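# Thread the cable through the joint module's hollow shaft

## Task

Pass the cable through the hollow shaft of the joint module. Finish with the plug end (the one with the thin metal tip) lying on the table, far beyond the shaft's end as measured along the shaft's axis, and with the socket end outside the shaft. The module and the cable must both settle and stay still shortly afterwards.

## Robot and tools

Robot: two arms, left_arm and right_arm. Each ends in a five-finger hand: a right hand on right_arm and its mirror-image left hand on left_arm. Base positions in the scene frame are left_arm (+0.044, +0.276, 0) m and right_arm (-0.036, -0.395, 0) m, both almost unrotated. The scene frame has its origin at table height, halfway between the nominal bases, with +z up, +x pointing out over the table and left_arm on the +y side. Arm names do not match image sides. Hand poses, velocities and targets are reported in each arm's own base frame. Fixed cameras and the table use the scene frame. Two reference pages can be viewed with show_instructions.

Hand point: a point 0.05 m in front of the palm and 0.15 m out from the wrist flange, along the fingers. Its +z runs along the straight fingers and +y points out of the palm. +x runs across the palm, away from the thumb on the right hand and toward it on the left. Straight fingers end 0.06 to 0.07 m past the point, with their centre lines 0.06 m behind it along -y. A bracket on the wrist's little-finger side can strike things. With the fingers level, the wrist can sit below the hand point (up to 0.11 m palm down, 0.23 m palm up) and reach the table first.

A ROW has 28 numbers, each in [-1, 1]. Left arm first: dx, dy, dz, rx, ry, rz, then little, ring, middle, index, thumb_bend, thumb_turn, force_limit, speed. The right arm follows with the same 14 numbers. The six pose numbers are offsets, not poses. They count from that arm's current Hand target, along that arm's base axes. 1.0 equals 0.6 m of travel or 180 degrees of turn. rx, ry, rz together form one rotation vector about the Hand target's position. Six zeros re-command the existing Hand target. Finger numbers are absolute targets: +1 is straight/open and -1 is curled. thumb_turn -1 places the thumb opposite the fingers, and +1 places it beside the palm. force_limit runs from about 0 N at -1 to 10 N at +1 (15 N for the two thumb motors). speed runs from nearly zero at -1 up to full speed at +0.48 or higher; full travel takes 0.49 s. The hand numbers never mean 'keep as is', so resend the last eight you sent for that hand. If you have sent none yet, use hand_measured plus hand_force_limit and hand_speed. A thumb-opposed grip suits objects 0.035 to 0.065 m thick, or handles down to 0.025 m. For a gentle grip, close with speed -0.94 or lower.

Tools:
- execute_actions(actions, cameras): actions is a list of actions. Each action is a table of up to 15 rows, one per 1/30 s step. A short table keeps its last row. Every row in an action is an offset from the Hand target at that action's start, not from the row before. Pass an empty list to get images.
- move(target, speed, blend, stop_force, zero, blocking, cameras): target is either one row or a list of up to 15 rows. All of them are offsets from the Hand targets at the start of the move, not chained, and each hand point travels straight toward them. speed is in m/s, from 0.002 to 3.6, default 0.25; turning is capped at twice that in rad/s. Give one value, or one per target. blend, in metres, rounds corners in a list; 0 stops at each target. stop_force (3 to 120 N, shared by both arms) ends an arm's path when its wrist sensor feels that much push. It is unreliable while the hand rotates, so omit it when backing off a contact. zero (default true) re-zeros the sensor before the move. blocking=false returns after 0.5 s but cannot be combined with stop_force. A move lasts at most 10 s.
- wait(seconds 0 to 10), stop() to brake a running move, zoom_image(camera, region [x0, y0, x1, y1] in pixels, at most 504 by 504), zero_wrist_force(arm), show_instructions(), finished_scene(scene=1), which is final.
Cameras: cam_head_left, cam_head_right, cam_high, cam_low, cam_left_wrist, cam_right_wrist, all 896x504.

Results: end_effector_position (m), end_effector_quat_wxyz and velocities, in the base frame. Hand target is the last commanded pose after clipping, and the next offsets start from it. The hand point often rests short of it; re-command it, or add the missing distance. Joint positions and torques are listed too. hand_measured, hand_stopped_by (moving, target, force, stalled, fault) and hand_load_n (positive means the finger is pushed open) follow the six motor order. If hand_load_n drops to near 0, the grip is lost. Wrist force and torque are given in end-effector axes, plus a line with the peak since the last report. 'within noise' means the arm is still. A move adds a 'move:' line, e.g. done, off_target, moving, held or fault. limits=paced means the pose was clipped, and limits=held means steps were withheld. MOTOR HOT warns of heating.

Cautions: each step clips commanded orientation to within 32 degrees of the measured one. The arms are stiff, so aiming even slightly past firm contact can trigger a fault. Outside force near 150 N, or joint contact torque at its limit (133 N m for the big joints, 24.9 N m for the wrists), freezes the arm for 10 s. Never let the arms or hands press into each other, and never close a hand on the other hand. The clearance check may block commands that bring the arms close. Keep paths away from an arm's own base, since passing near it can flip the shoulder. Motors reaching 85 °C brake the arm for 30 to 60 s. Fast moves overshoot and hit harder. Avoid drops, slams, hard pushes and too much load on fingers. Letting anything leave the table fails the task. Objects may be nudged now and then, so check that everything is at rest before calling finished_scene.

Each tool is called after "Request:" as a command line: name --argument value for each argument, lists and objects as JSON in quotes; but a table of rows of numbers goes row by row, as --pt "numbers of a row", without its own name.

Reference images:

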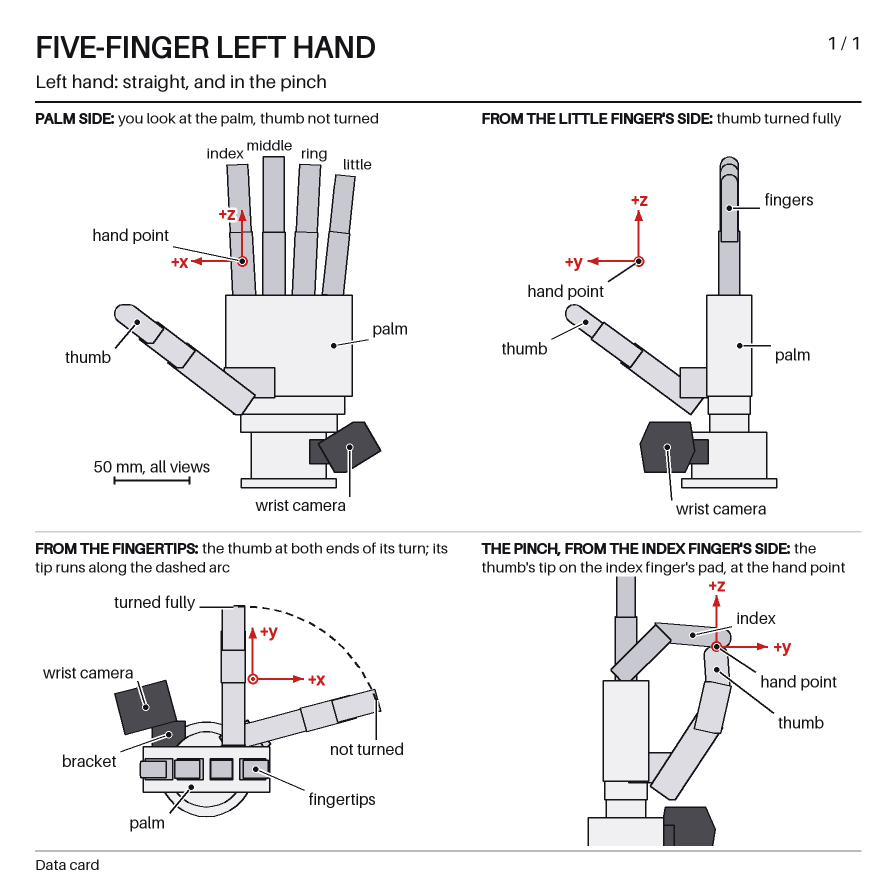

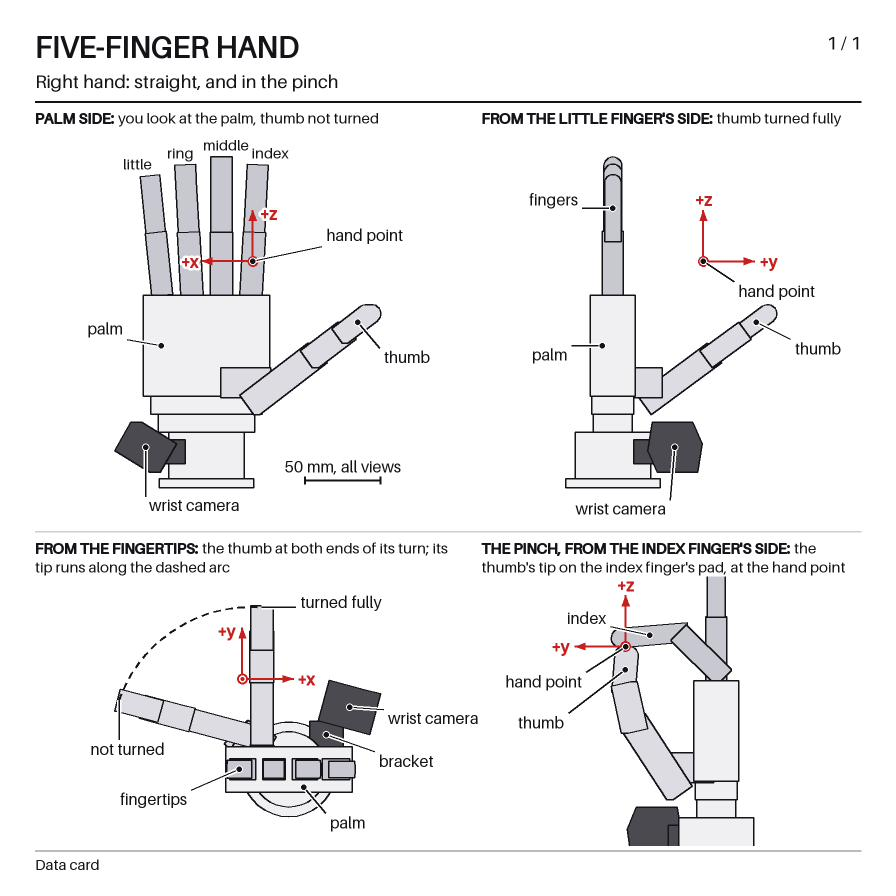

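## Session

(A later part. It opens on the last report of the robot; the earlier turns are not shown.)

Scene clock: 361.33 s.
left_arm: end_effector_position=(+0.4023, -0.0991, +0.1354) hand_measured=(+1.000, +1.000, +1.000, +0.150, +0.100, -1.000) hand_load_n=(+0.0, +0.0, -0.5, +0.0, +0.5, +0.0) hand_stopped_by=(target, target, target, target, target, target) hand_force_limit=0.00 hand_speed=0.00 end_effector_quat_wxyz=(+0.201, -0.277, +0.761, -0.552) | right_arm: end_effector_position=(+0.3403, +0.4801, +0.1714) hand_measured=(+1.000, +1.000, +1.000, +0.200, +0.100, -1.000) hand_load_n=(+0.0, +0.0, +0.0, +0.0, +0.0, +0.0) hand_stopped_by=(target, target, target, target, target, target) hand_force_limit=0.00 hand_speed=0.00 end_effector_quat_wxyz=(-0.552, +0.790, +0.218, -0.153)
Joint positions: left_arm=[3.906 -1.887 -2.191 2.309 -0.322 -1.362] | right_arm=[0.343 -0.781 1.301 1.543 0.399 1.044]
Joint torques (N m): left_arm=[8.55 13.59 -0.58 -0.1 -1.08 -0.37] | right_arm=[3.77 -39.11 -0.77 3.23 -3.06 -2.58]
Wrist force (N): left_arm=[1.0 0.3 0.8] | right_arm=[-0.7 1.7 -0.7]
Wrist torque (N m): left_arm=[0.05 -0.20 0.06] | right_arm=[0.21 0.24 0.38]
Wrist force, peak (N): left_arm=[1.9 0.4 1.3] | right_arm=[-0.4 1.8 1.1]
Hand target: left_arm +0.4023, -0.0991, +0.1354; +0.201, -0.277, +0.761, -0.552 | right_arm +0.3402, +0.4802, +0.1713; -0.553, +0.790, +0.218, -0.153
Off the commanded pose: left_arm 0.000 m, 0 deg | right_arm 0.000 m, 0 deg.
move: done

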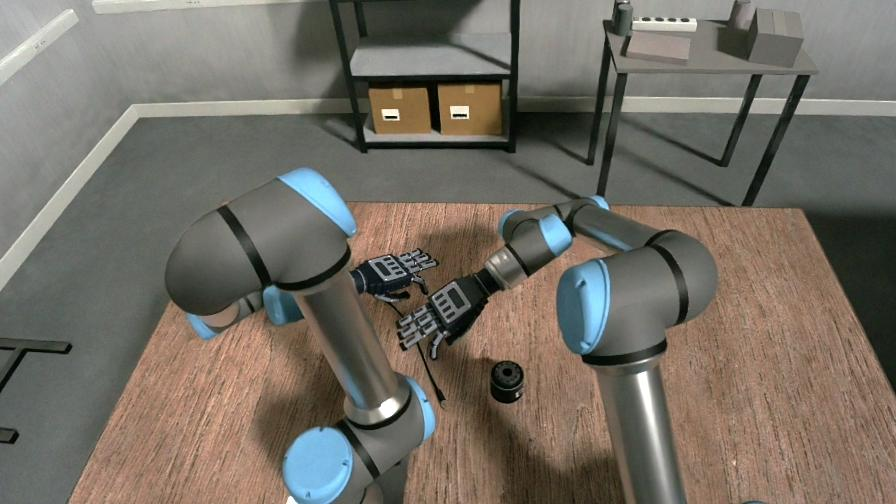

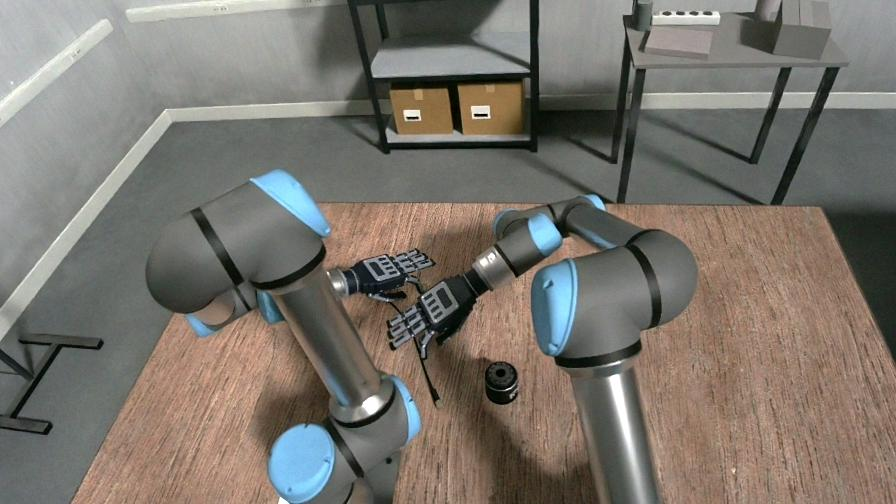

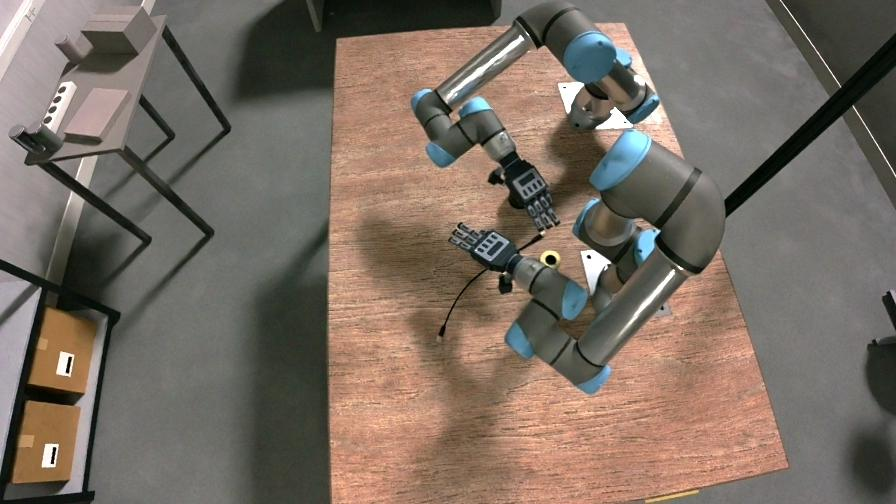

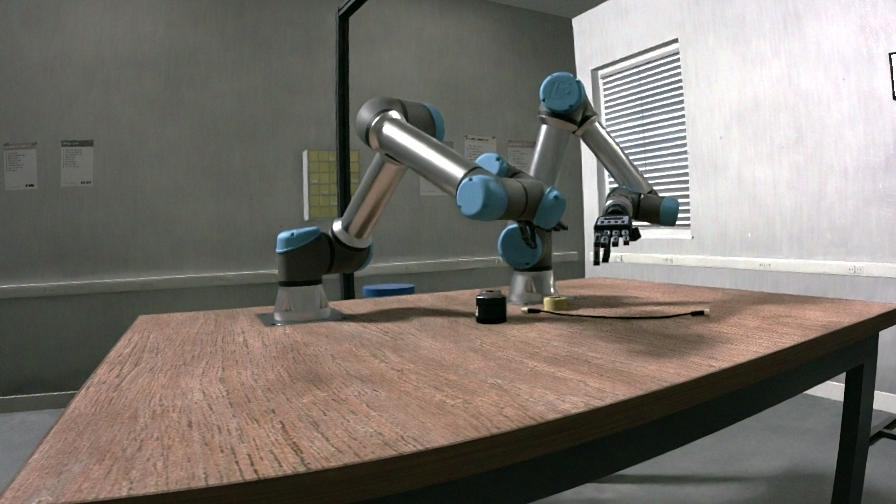

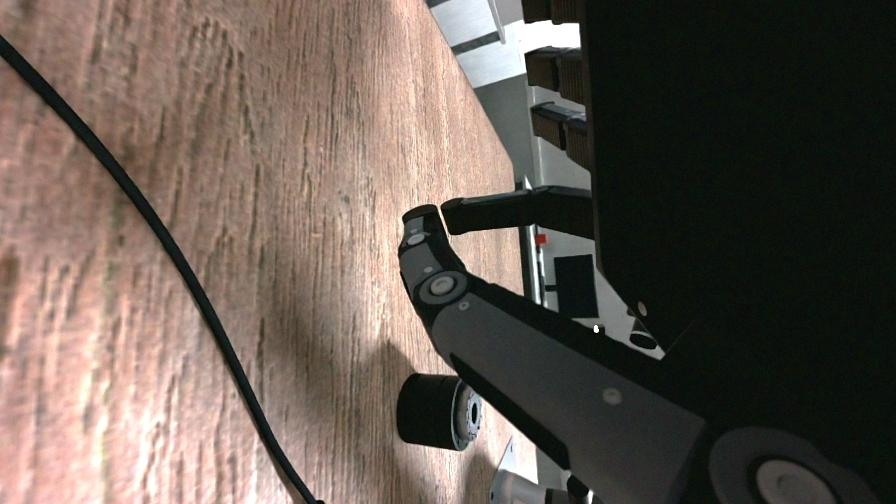

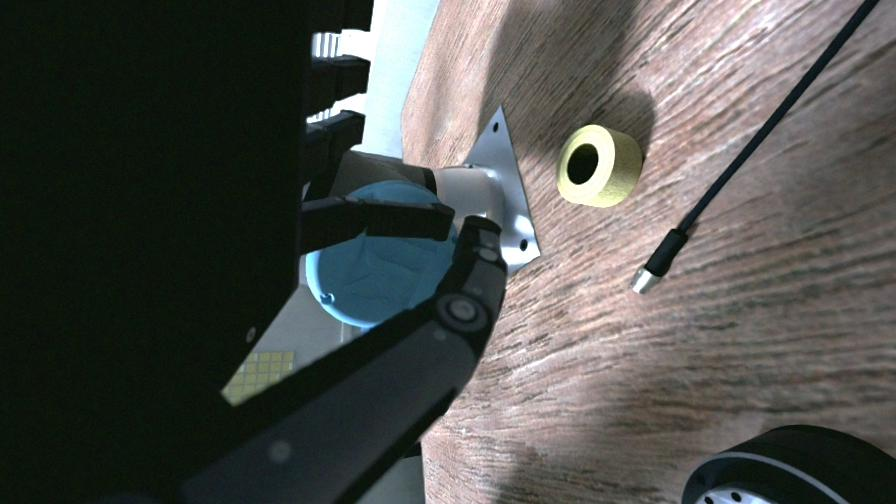

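Request:
move --target '[0,0,0.0,0,0,0,1,1,1,0.15,0.1,-1,0,0,-0.1,0.0195,-0.185,0,0,0,1,1,1,0.2,0.1,-1,0,0]' --speed 0.2 --cameras '["cam_right_wrist","cam_high","cam_low"]'

Request:
zoom_image --camera "cam_high" --region '[480, 180, 600, 280]'

Scene clock: 373.57 s.
left_arm: end_effector_position=(+0.4023, -0.0991, +0.1354) hand_measured=(+1.000, +1.000, +1.000, +0.150, +0.100, -1.000) hand_load_n=(+0.0, +0.0, +0.0, +0.0, +0.0, +0.0) hand_stopped_by=(target, target, target, target, target, target) hand_force_limit=0.00 hand_speed=0.00 end_effector_quat_wxyz=(+0.201, -0.277, +0.761, -0.552) | right_arm: end_effector_position=(+0.2801, +0.4919, +0.0604) hand_measured=(+1.000, +1.000, +1.000, +0.200, +0.100, -1.000) hand_load_n=(+0.0, +0.0, +0.0, +0.0, +0.0, +0.0) hand_stopped_by=(target, target, target, target, target, target) hand_force_limit=0.00 hand_speed=0.00 end_effector_quat_wxyz=(-0.553, +0.790, +0.218, -0.153)
Joint positions: left_arm=[3.906 -1.887 -2.191 2.309 -0.322 -1.362] | right_arm=[0.405 -0.712 1.478 1.159 0.374 1.193]
Joint torques (N m): left_arm=[8.32 13.75 0.36 -0.36 -0.97 -1.53] | right_arm=[-10.98 -38.69 -22.99 1.2 0.53 -2.69]
Wrist force (N): left_arm=[1.4 0.2 0.8] | right_arm=[-0.6 1.8 -1.1]
Wrist torque (N m): left_arm=[0.03 -0.27 0.08] | right_arm=[0.26 0.22 0.31]
Wrist force, peak (N): left_arm=[1.4 0.5 0.9] | right_arm=[-0.9 3.3 0.1]
Hand target: left_arm +0.4023, -0.0991, +0.1354; +0.201, -0.277, +0.761, -0.552 | right_arm +0.2802, +0.4919, +0.0603; -0.553, +0.790, +0.218, -0.153
Off the commanded pose: left_arm 0.000 m, 0 deg | right_arm 0.000 m, 0 deg.
move: done
Images, in order (width x height): cam_high 896x504, cam_low 896x504, cam_right_wrist 896x504.

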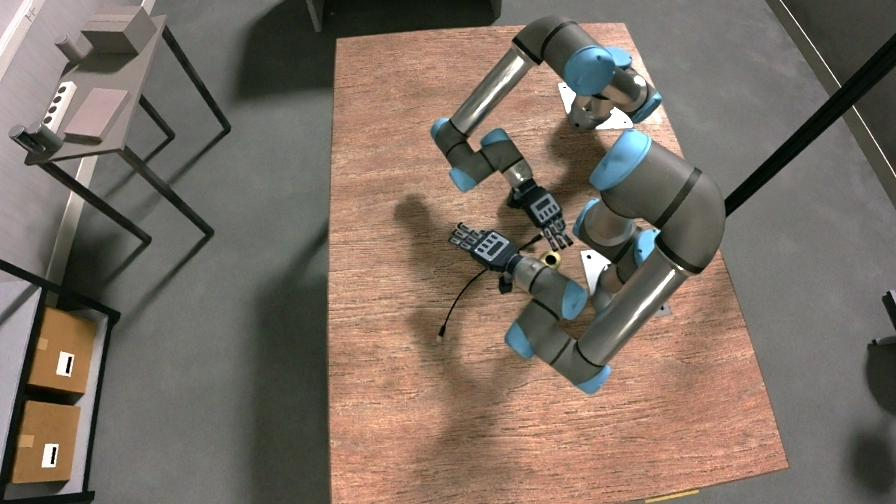

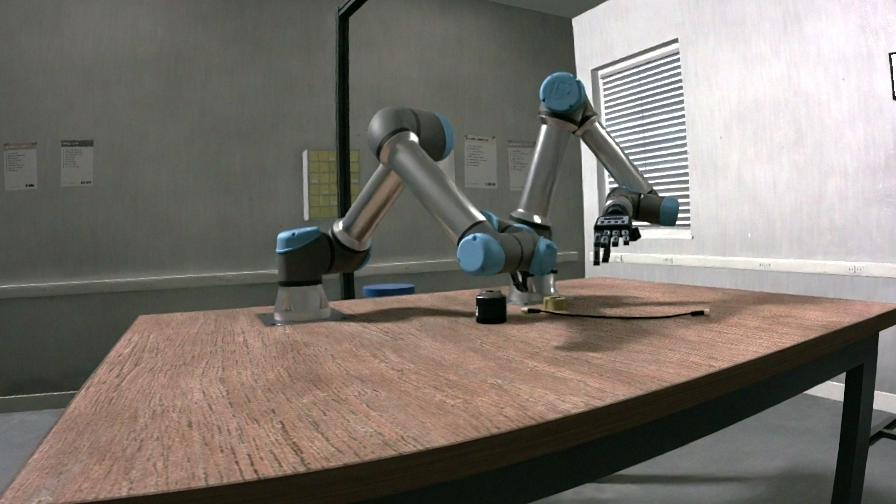

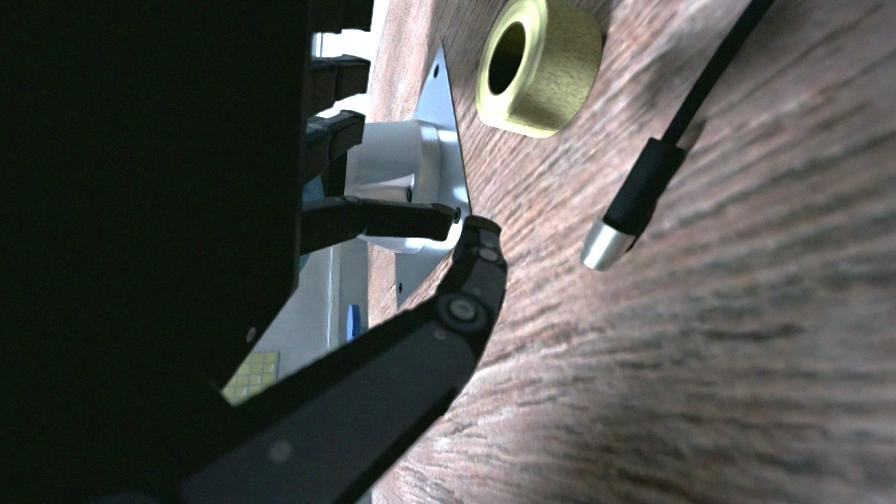

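Scaled by 4.200 from the camera's 896x504 image, which has a finer 1280x720 frame.

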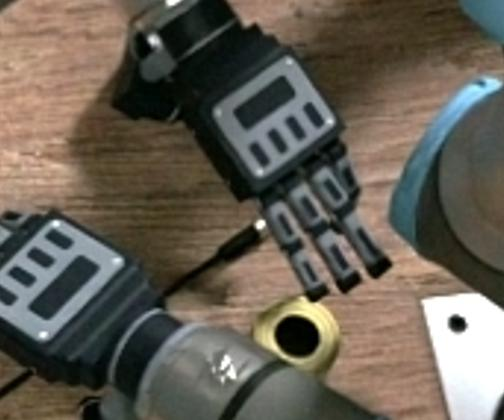

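Request:
move --target '[0,0,0.0,0,0,0,1,1,1,0.15,0.1,-1,0,0,0.036,0.003,-0.053,0,0,0,1,1,1,0.1,0.1,-1,0,0]' --speed 0.15 --cameras '["cam_right_wrist","cam_high","cam_low"]'

Request:
zoom_image --camera "cam_high" --region '[500, 200, 590, 275]'

Request:
zoom_image --camera "cam_low" --region '[480, 250, 600, 330]'

Scene clock: 384.43 s.
left_arm: end_effector_position=(+0.4023, -0.0991, +0.1354) hand_measured=(+1.000, +1.000, +1.000, +0.150, +0.100, -1.000) hand_load_n=(+0.0, +0.0, +0.0, +0.0, +0.0, +0.0) hand_stopped_by=(target, target, target, target, target, target) hand_force_limit=0.00 hand_speed=0.00 end_effector_quat_wxyz=(+0.201, -0.277, +0.761, -0.552) | right_arm: end_effector_position=(+0.3020, +0.4937, +0.0286) hand_measured=(+1.000, +1.000, +1.000, +0.100, +0.100, -1.000) hand_load_n=(+0.0, +0.0, -0.5, +0.0, +0.0, +0.0) hand_stopped_by=(target, target, target, target, target, target) hand_force_limit=0.00 hand_speed=0.00 end_effector_quat_wxyz=(-0.553, +0.790, +0.219, -0.153)
Joint positions: left_arm=[3.906 -1.887 -2.191 2.309 -0.322 -1.362] | right_arm=[0.392 -0.624 1.409 1.17 0.379 1.16]
Joint torques (N m): left_arm=[7.18 14.75 -0.23 -0.3 -0.76 -1.65] | right_arm=[4.36 -51.57 2.6 2.29 -1.47 2.32]
Wrist force (N): left_arm=[1.2 0.3 0.7] | right_arm=[-0.3 1.3 -0.9]
Wrist torque (N m): left_arm=[0.06 -0.25 0.07] | right_arm=[0.21 0.20 0.33]
Wrist force, peak (N): left_arm=[1.4 0.5 0.9] | right_arm=[-0.1 2.3 -0.8]
Hand target: left_arm +0.4023, -0.0991, +0.1354; +0.201, -0.277, +0.761, -0.552 | right_arm +0.3018, +0.4937, +0.0285; -0.553, +0.790, +0.218, -0.153
Off the commanded pose: left_arm 0.000 m, 0 deg | right_arm 0.000 m, 0 deg.
move: done
Images, in order (width x height): cam_high 896x504, cam_low 896x504, cam_right_wrist 896x504.

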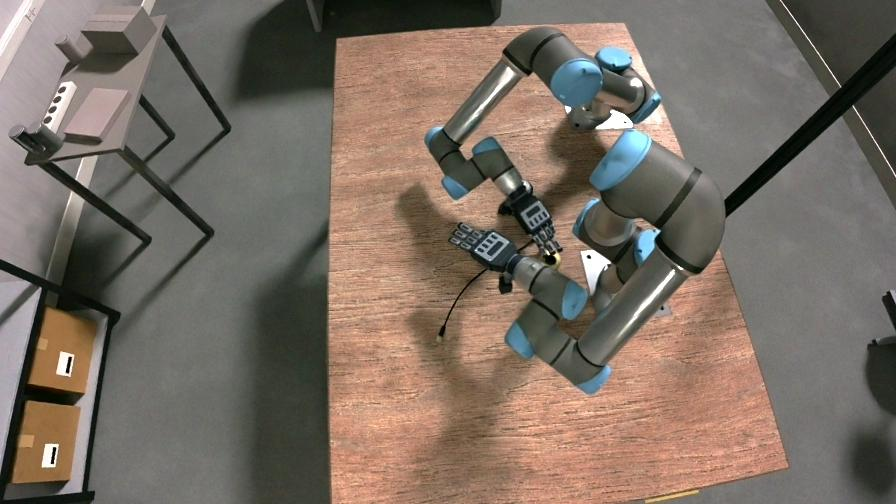

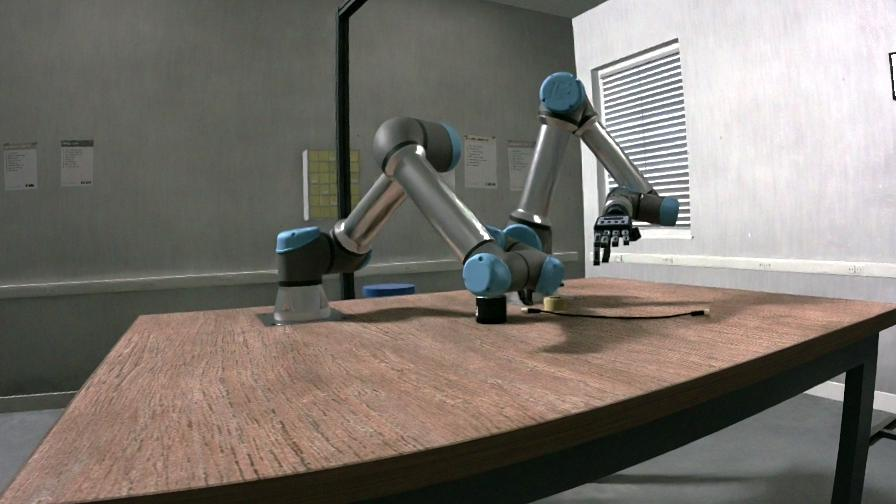

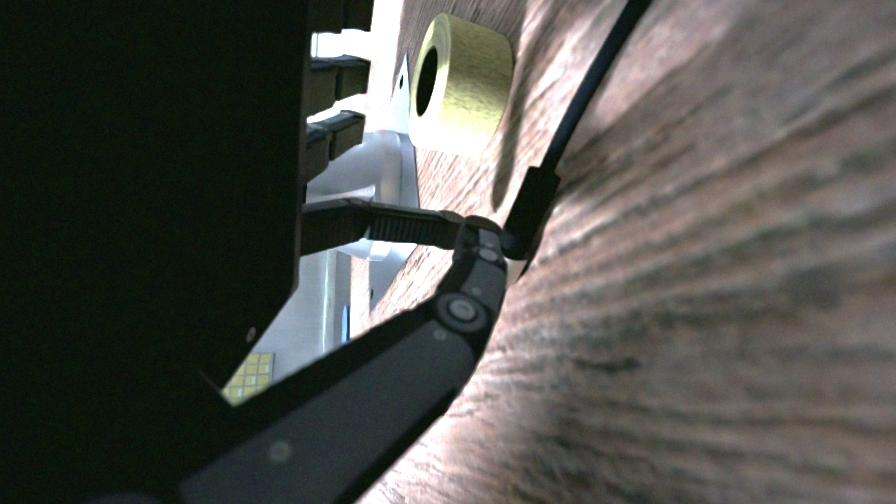

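Scaled by 5.600 from the camera's 896x504 image, which has a finer 1280x720 frame.

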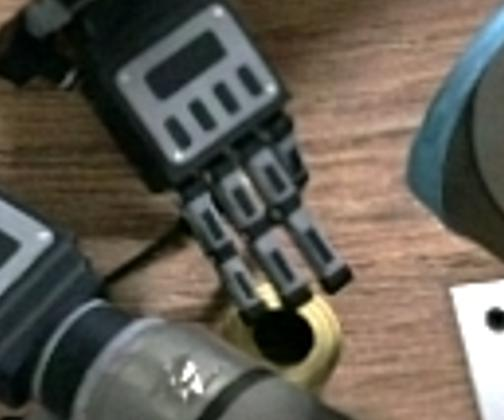

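Scaled by 4.200 from the camera's 896x504 image, which has a finer 1280x720 frame.

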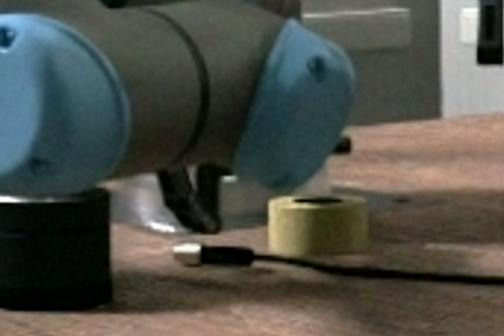

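Request:
move --target '[0,0,0.0,0,0,0,1,1,1,0.15,0.1,-1,0,0,0.0012,0.0018,-0.0285,0,0,0,1,1,1,-0.05,0.15,-1,0,0]' --speed 0.05 --stop_force 8 --cameras '["cam_right_wrist","cam_low"]'

Request:
zoom_image --camera "cam_low" --region '[500, 270, 580, 330]'

Scene clock: 394.33 s.
left_arm: end_effector_position=(+0.4023, -0.0991, +0.1354) hand_measured=(+1.000, +1.000, +1.000, +0.150, +0.100, -1.000) hand_load_n=(+0.0, +0.0, +0.0, +0.0, +0.0, +0.0) hand_stopped_by=(target, target, target, target, target, target) hand_force_limit=0.00 hand_speed=0.00 end_effector_quat_wxyz=(+0.201, -0.277, +0.761, -0.552) | right_arm: end_effector_position=(+0.3024, +0.4947, +0.0134) hand_measured=(+1.000, +1.000, +1.000, -0.050, +0.150, -1.000) hand_load_n=(+0.0, -0.5, -0.5, +3.5, +2.5, -0.5) hand_stopped_by=(target, target, target, target, target, target) hand_force_limit=0.00 hand_speed=0.00 end_effector_quat_wxyz=(-0.553, +0.790, +0.218, -0.153)
Joint positions: left_arm=[3.906 -1.887 -2.191 2.309 -0.322 -1.362] | right_arm=[0.393 -0.596 1.402 1.148 0.378 1.163]
Joint torques (N m): left_arm=[7.21 14.89 -0.61 -0.47 -0.88 -1.68] | right_arm=[-9.87 -38.35 2.62 3.4 -2.77 -2.62]
Wrist force (N): left_arm=[1.2 0.6 0.8] | right_arm=[-1.9 -3.4 -2.4]
Wrist torque (N m): left_arm=[0.10 -0.24 0.06] | right_arm=[0.02 0.40 0.18]
Wrist force, peak (N): left_arm=[1.5 0.3 0.9] | right_arm=[-5.3 -30.0 -13.8]
Hand target: left_arm +0.4023, -0.0991, +0.1354; +0.201, -0.277, +0.761, -0.552 | right_arm +0.3024, +0.4947, +0.0134; -0.553, +0.790, +0.218, -0.153 (not the last commanded pose)
Off the commanded pose: left_arm 0.000 m, 0 deg | right_arm 0.002 m, 0 deg.
move: contact (right_arm)
Images, in order (width x height): cam_low 896x504, cam_right_wrist 896x504.

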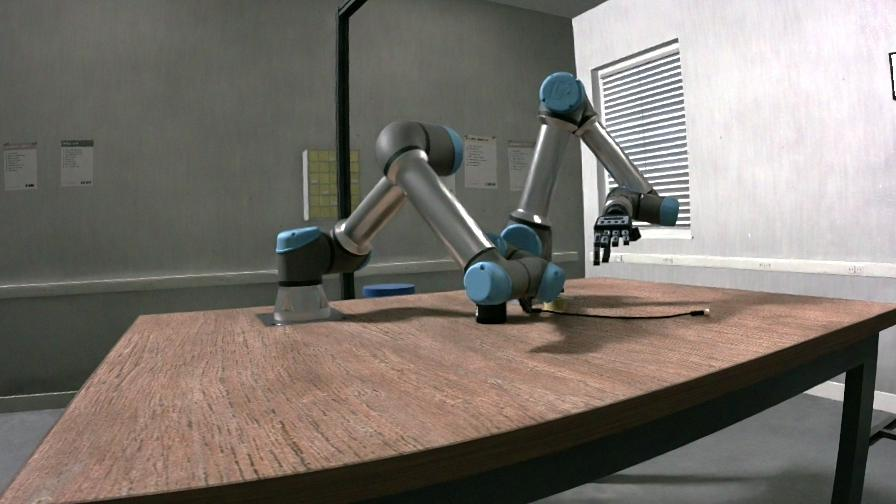

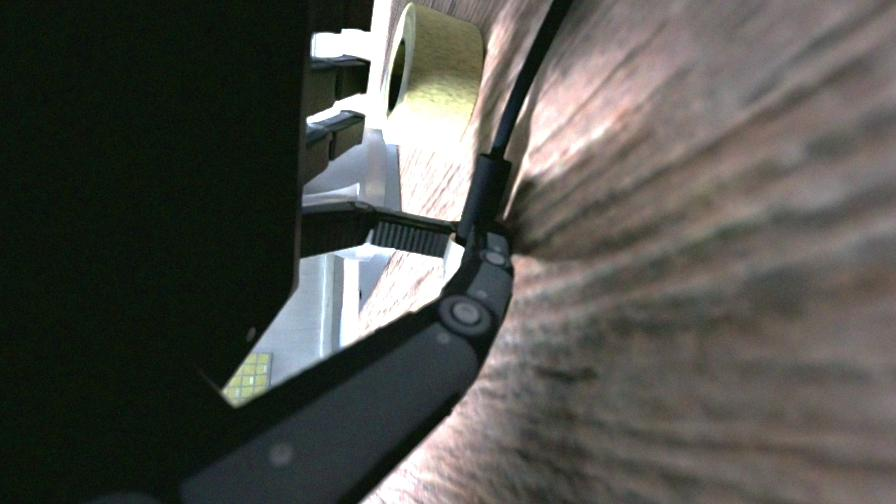

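Scaled by 6.300 from the camera's 896x504 image, which has a finer 1280x720 frame.

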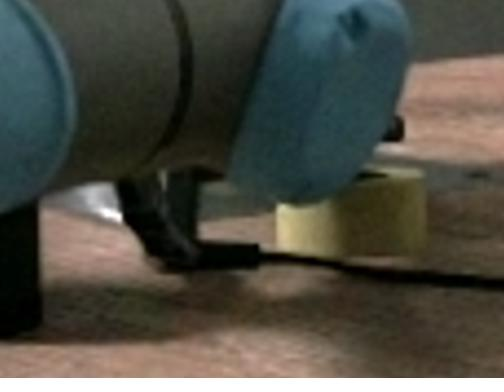

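Request:
move --target '[0,0,0.0,0,0,0,1,1,1,0.15,0.1,-1,0,0,0,0,0,0,0,0,1,1,1,-0.6,0.15,-1,0,-0.6]' --speed 0.05 --cameras '["cam_right_wrist","cam_low"]'

Request:
zoom_image --camera "cam_low" --region '[500, 270, 580, 330]'

Scene clock: 398.93 s.
left_arm: end_effector_position=(+0.4023, -0.0991, +0.1354) hand_measured=(+1.000, +1.000, +1.000, +0.150, +0.100, -1.000) hand_load_n=(+0.0, +0.0, +0.0, +0.0, +0.0, +0.0) hand_stopped_by=(target, target, target, target, target, target) hand_force_limit=0.00 hand_speed=0.00 end_effector_quat_wxyz=(+0.201, -0.277, +0.761, -0.552) | right_arm: end_effector_position=(+0.3024, +0.4947, +0.0134) hand_measured=(+1.000, +1.000, +1.000, -0.076, +0.152, -1.000) hand_load_n=(+0.0, +0.0, +0.0, +13.5, +7.0, -2.0) hand_stopped_by=(target, target, target, force, target, target) hand_force_limit=0.00 hand_speed=-0.60 end_effector_quat_wxyz=(-0.553, +0.790, +0.218, -0.153)
Joint positions: left_arm=[3.906 -1.887 -2.191 2.309 -0.322 -1.362] | right_arm=[0.393 -0.596 1.402 1.148 0.378 1.163]
Joint torques (N m): left_arm=[7.53 14.93 1.63 -0.37 -0.79 -1.78] | right_arm=[-9.71 -37.25 2.34 3.55 -1.25 -2.38]
Wrist force (N): left_arm=[1.1 0.3 0.9] | right_arm=[-1.7 -4.2 -0.4]
Wrist torque (N m): left_arm=[0.04 -0.22 0.07] | right_arm=[0.03 0.40 0.19]
Wrist force, peak (N): left_arm=[1.4 0.4 0.9] | right_arm=[-2.3 -3.8 -2.5]
Hand target: left_arm +0.4023, -0.0991, +0.1354; +0.201, -0.277, +0.761, -0.552 | right_arm +0.3024, +0.4947, +0.0134; -0.553, +0.790, +0.218, -0.153
Off the commanded pose: left_arm 0.000 m, 0 deg | right_arm 0.000 m, 0 deg.
move: done
Images, in order (width x height): cam_low 896x504, cam_right_wrist 896x504.

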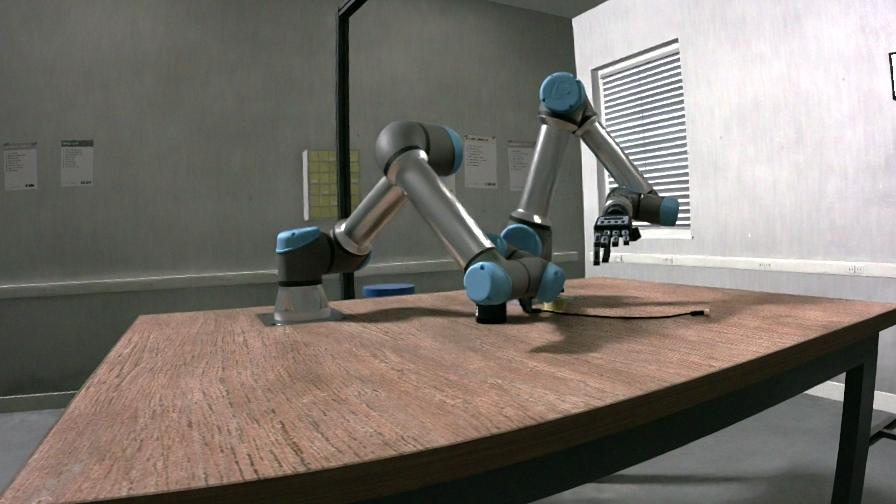

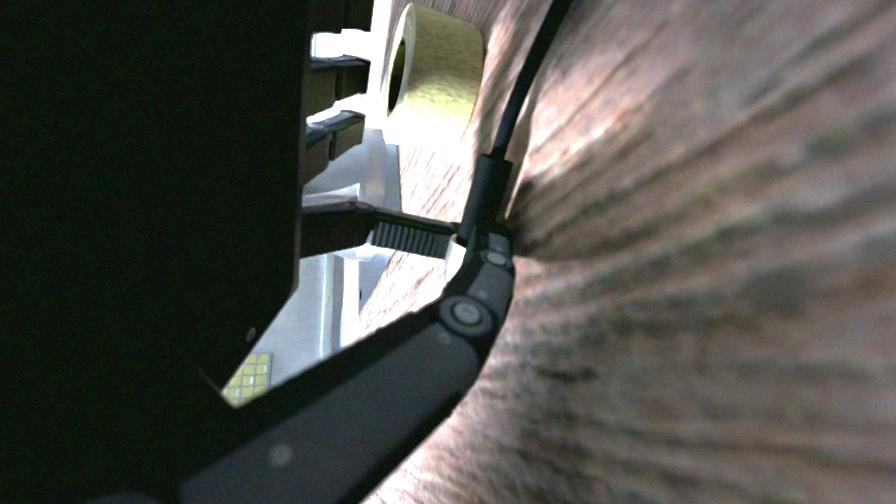

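Scaled by 6.300 from the camera's 896x504 image, which has a finer 1280x720 frame.

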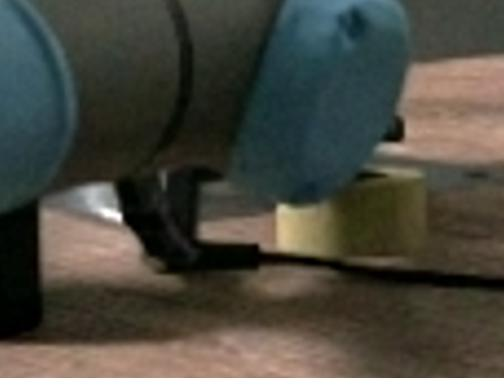

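Request:
move --target '[0,0,0.0,0,0,0,1,1,1,0.15,0.1,-1,0,0,0,0,0.15,0,0,0,1,1,1,-0.6,0.15,-1,0,-0.6]' --speed 0.08 --cameras '["cam_right_wrist","cam_low","cam_high","cam_left_wrist","cam_head_right"]'

Scene clock: 402.23 s.
left_arm: end_effector_position=(+0.4023, -0.0991, +0.1354) hand_measured=(+1.000, +1.000, +1.000, +0.150, +0.100, -1.000) hand_load_n=(+0.0, -0.5, +0.0, +0.0, +0.0, +0.0) hand_stopped_by=(target, target, target, target, target, target) hand_force_limit=0.00 hand_speed=0.00 end_effector_quat_wxyz=(+0.201, -0.277, +0.761, -0.552) | right_arm: end_effector_position=(+0.3025, +0.4947, +0.1035) hand_measured=(+1.000, +1.000, +1.000, -0.076, +0.152, -1.000) hand_load_n=(+0.0, +0.0, +0.0, +12.0, +7.5, -2.5) hand_stopped_by=(target, target, target, force, target, target) hand_force_limit=0.00 hand_speed=-0.60 end_effector_quat_wxyz=(-0.553, +0.790, +0.218, -0.153) end_effector_velocity=(+0.000, +0.000, -0.002) end_effector_angular_velocity=(+0.002, -0.003, +0.001)
Joint positions: left_arm=[3.906 -1.887 -2.191 2.309 -0.322 -1.362] | right_arm=[0.393 -0.74 1.401 1.292 0.378 1.164]
Joint velocities: left_arm=[within noise] | right_arm=[0 0.003 0.002 -0.005 0 -0.003]
Joint torques (N m): left_arm=[7.15 16.47 1.3 -0.27 -0.88 -1.57] | right_arm=[-2.98 -38.26 -11.88 0.82 -2.44 -2.54]
Wrist force (N): left_arm=[1.3 0.2 1.0] | right_arm=[-1.9 1.1 -0.5]
Wrist torque (N m): left_arm=[0.03 -0.25 0.07] | right_arm=[0.11 0.42 0.17]
Wrist force, peak (N): left_arm=[1.4 0.2 1.1] | right_arm=[-1.8 -4.8 -0.6]
Hand target: left_arm +0.4023, -0.0991, +0.1354; +0.201, -0.277, +0.761, -0.552 | right_arm +0.3024, +0.4947, +0.1034; -0.553, +0.790, +0.218, -0.153
Off the commanded pose: left_arm 0.000 m, 0 deg | right_arm 0.000 m, 0 deg.
move: done
Images, in order (width x height): cam_head_right 896x504, cam_high 896x504, cam_low 896x504, cam_left_wrist 896x504, cam_right_wrist 896x504.

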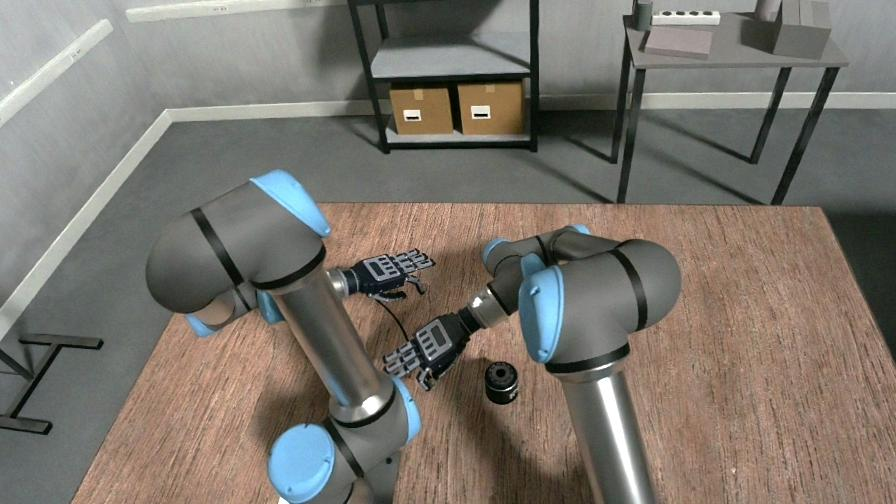

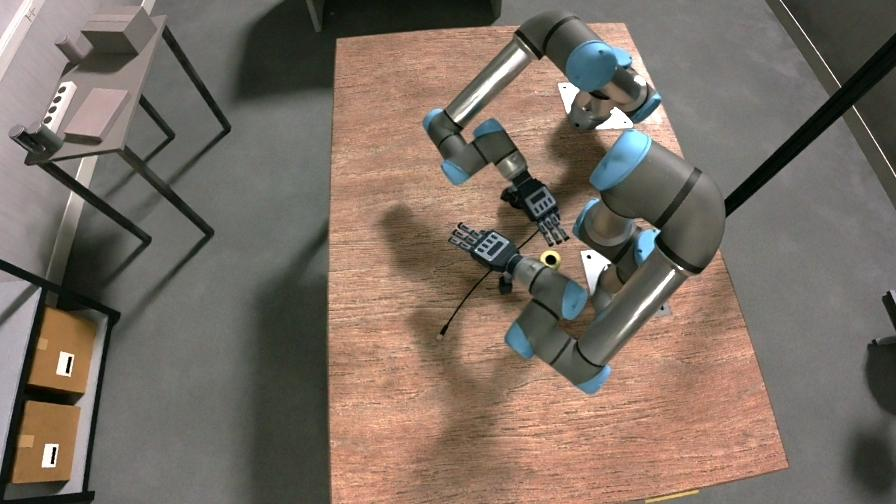

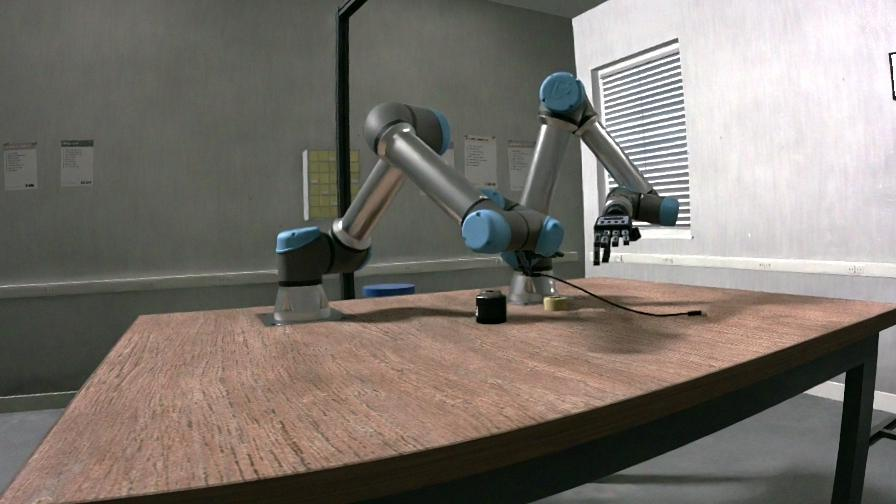

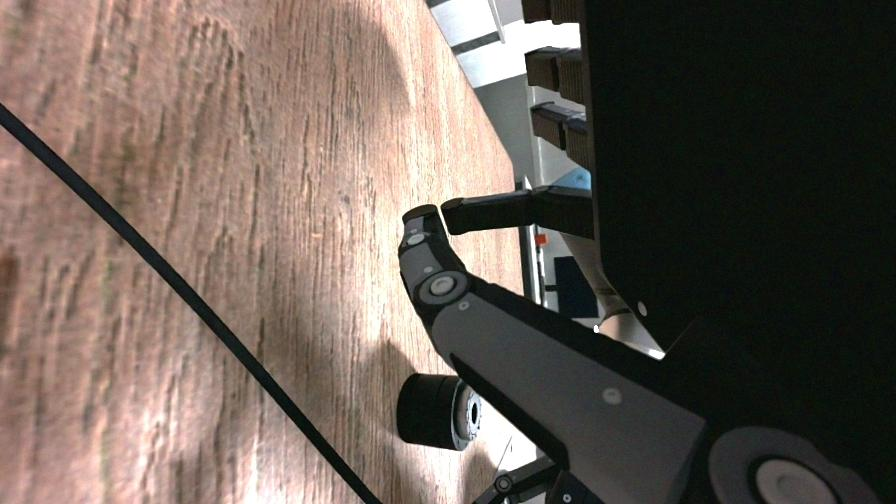

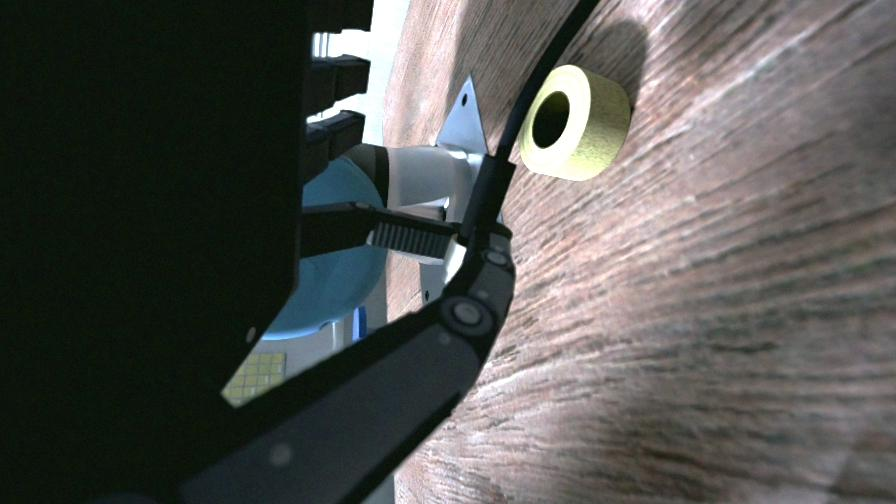

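Request:
zoom_image --camera "cam_low" --region '[460, 200, 720, 330]'

Request:
zoom_image --camera "cam_high" --region '[420, 180, 600, 360]'

Scaled by 1.938 from the camera's 896x504 image, which has a finer 1280x720 frame.

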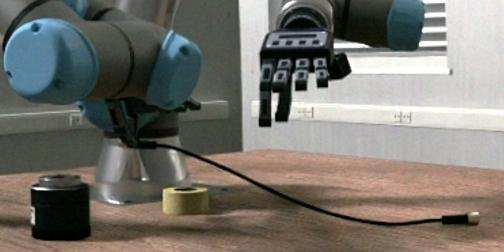

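Scaled by 2.800 from the camera's 896x504 image, which has a finer 1280x720 frame.

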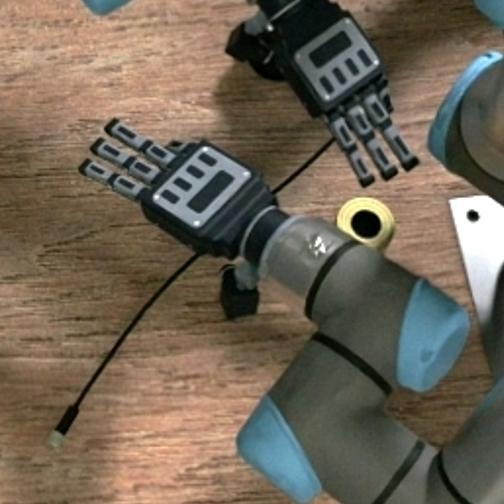

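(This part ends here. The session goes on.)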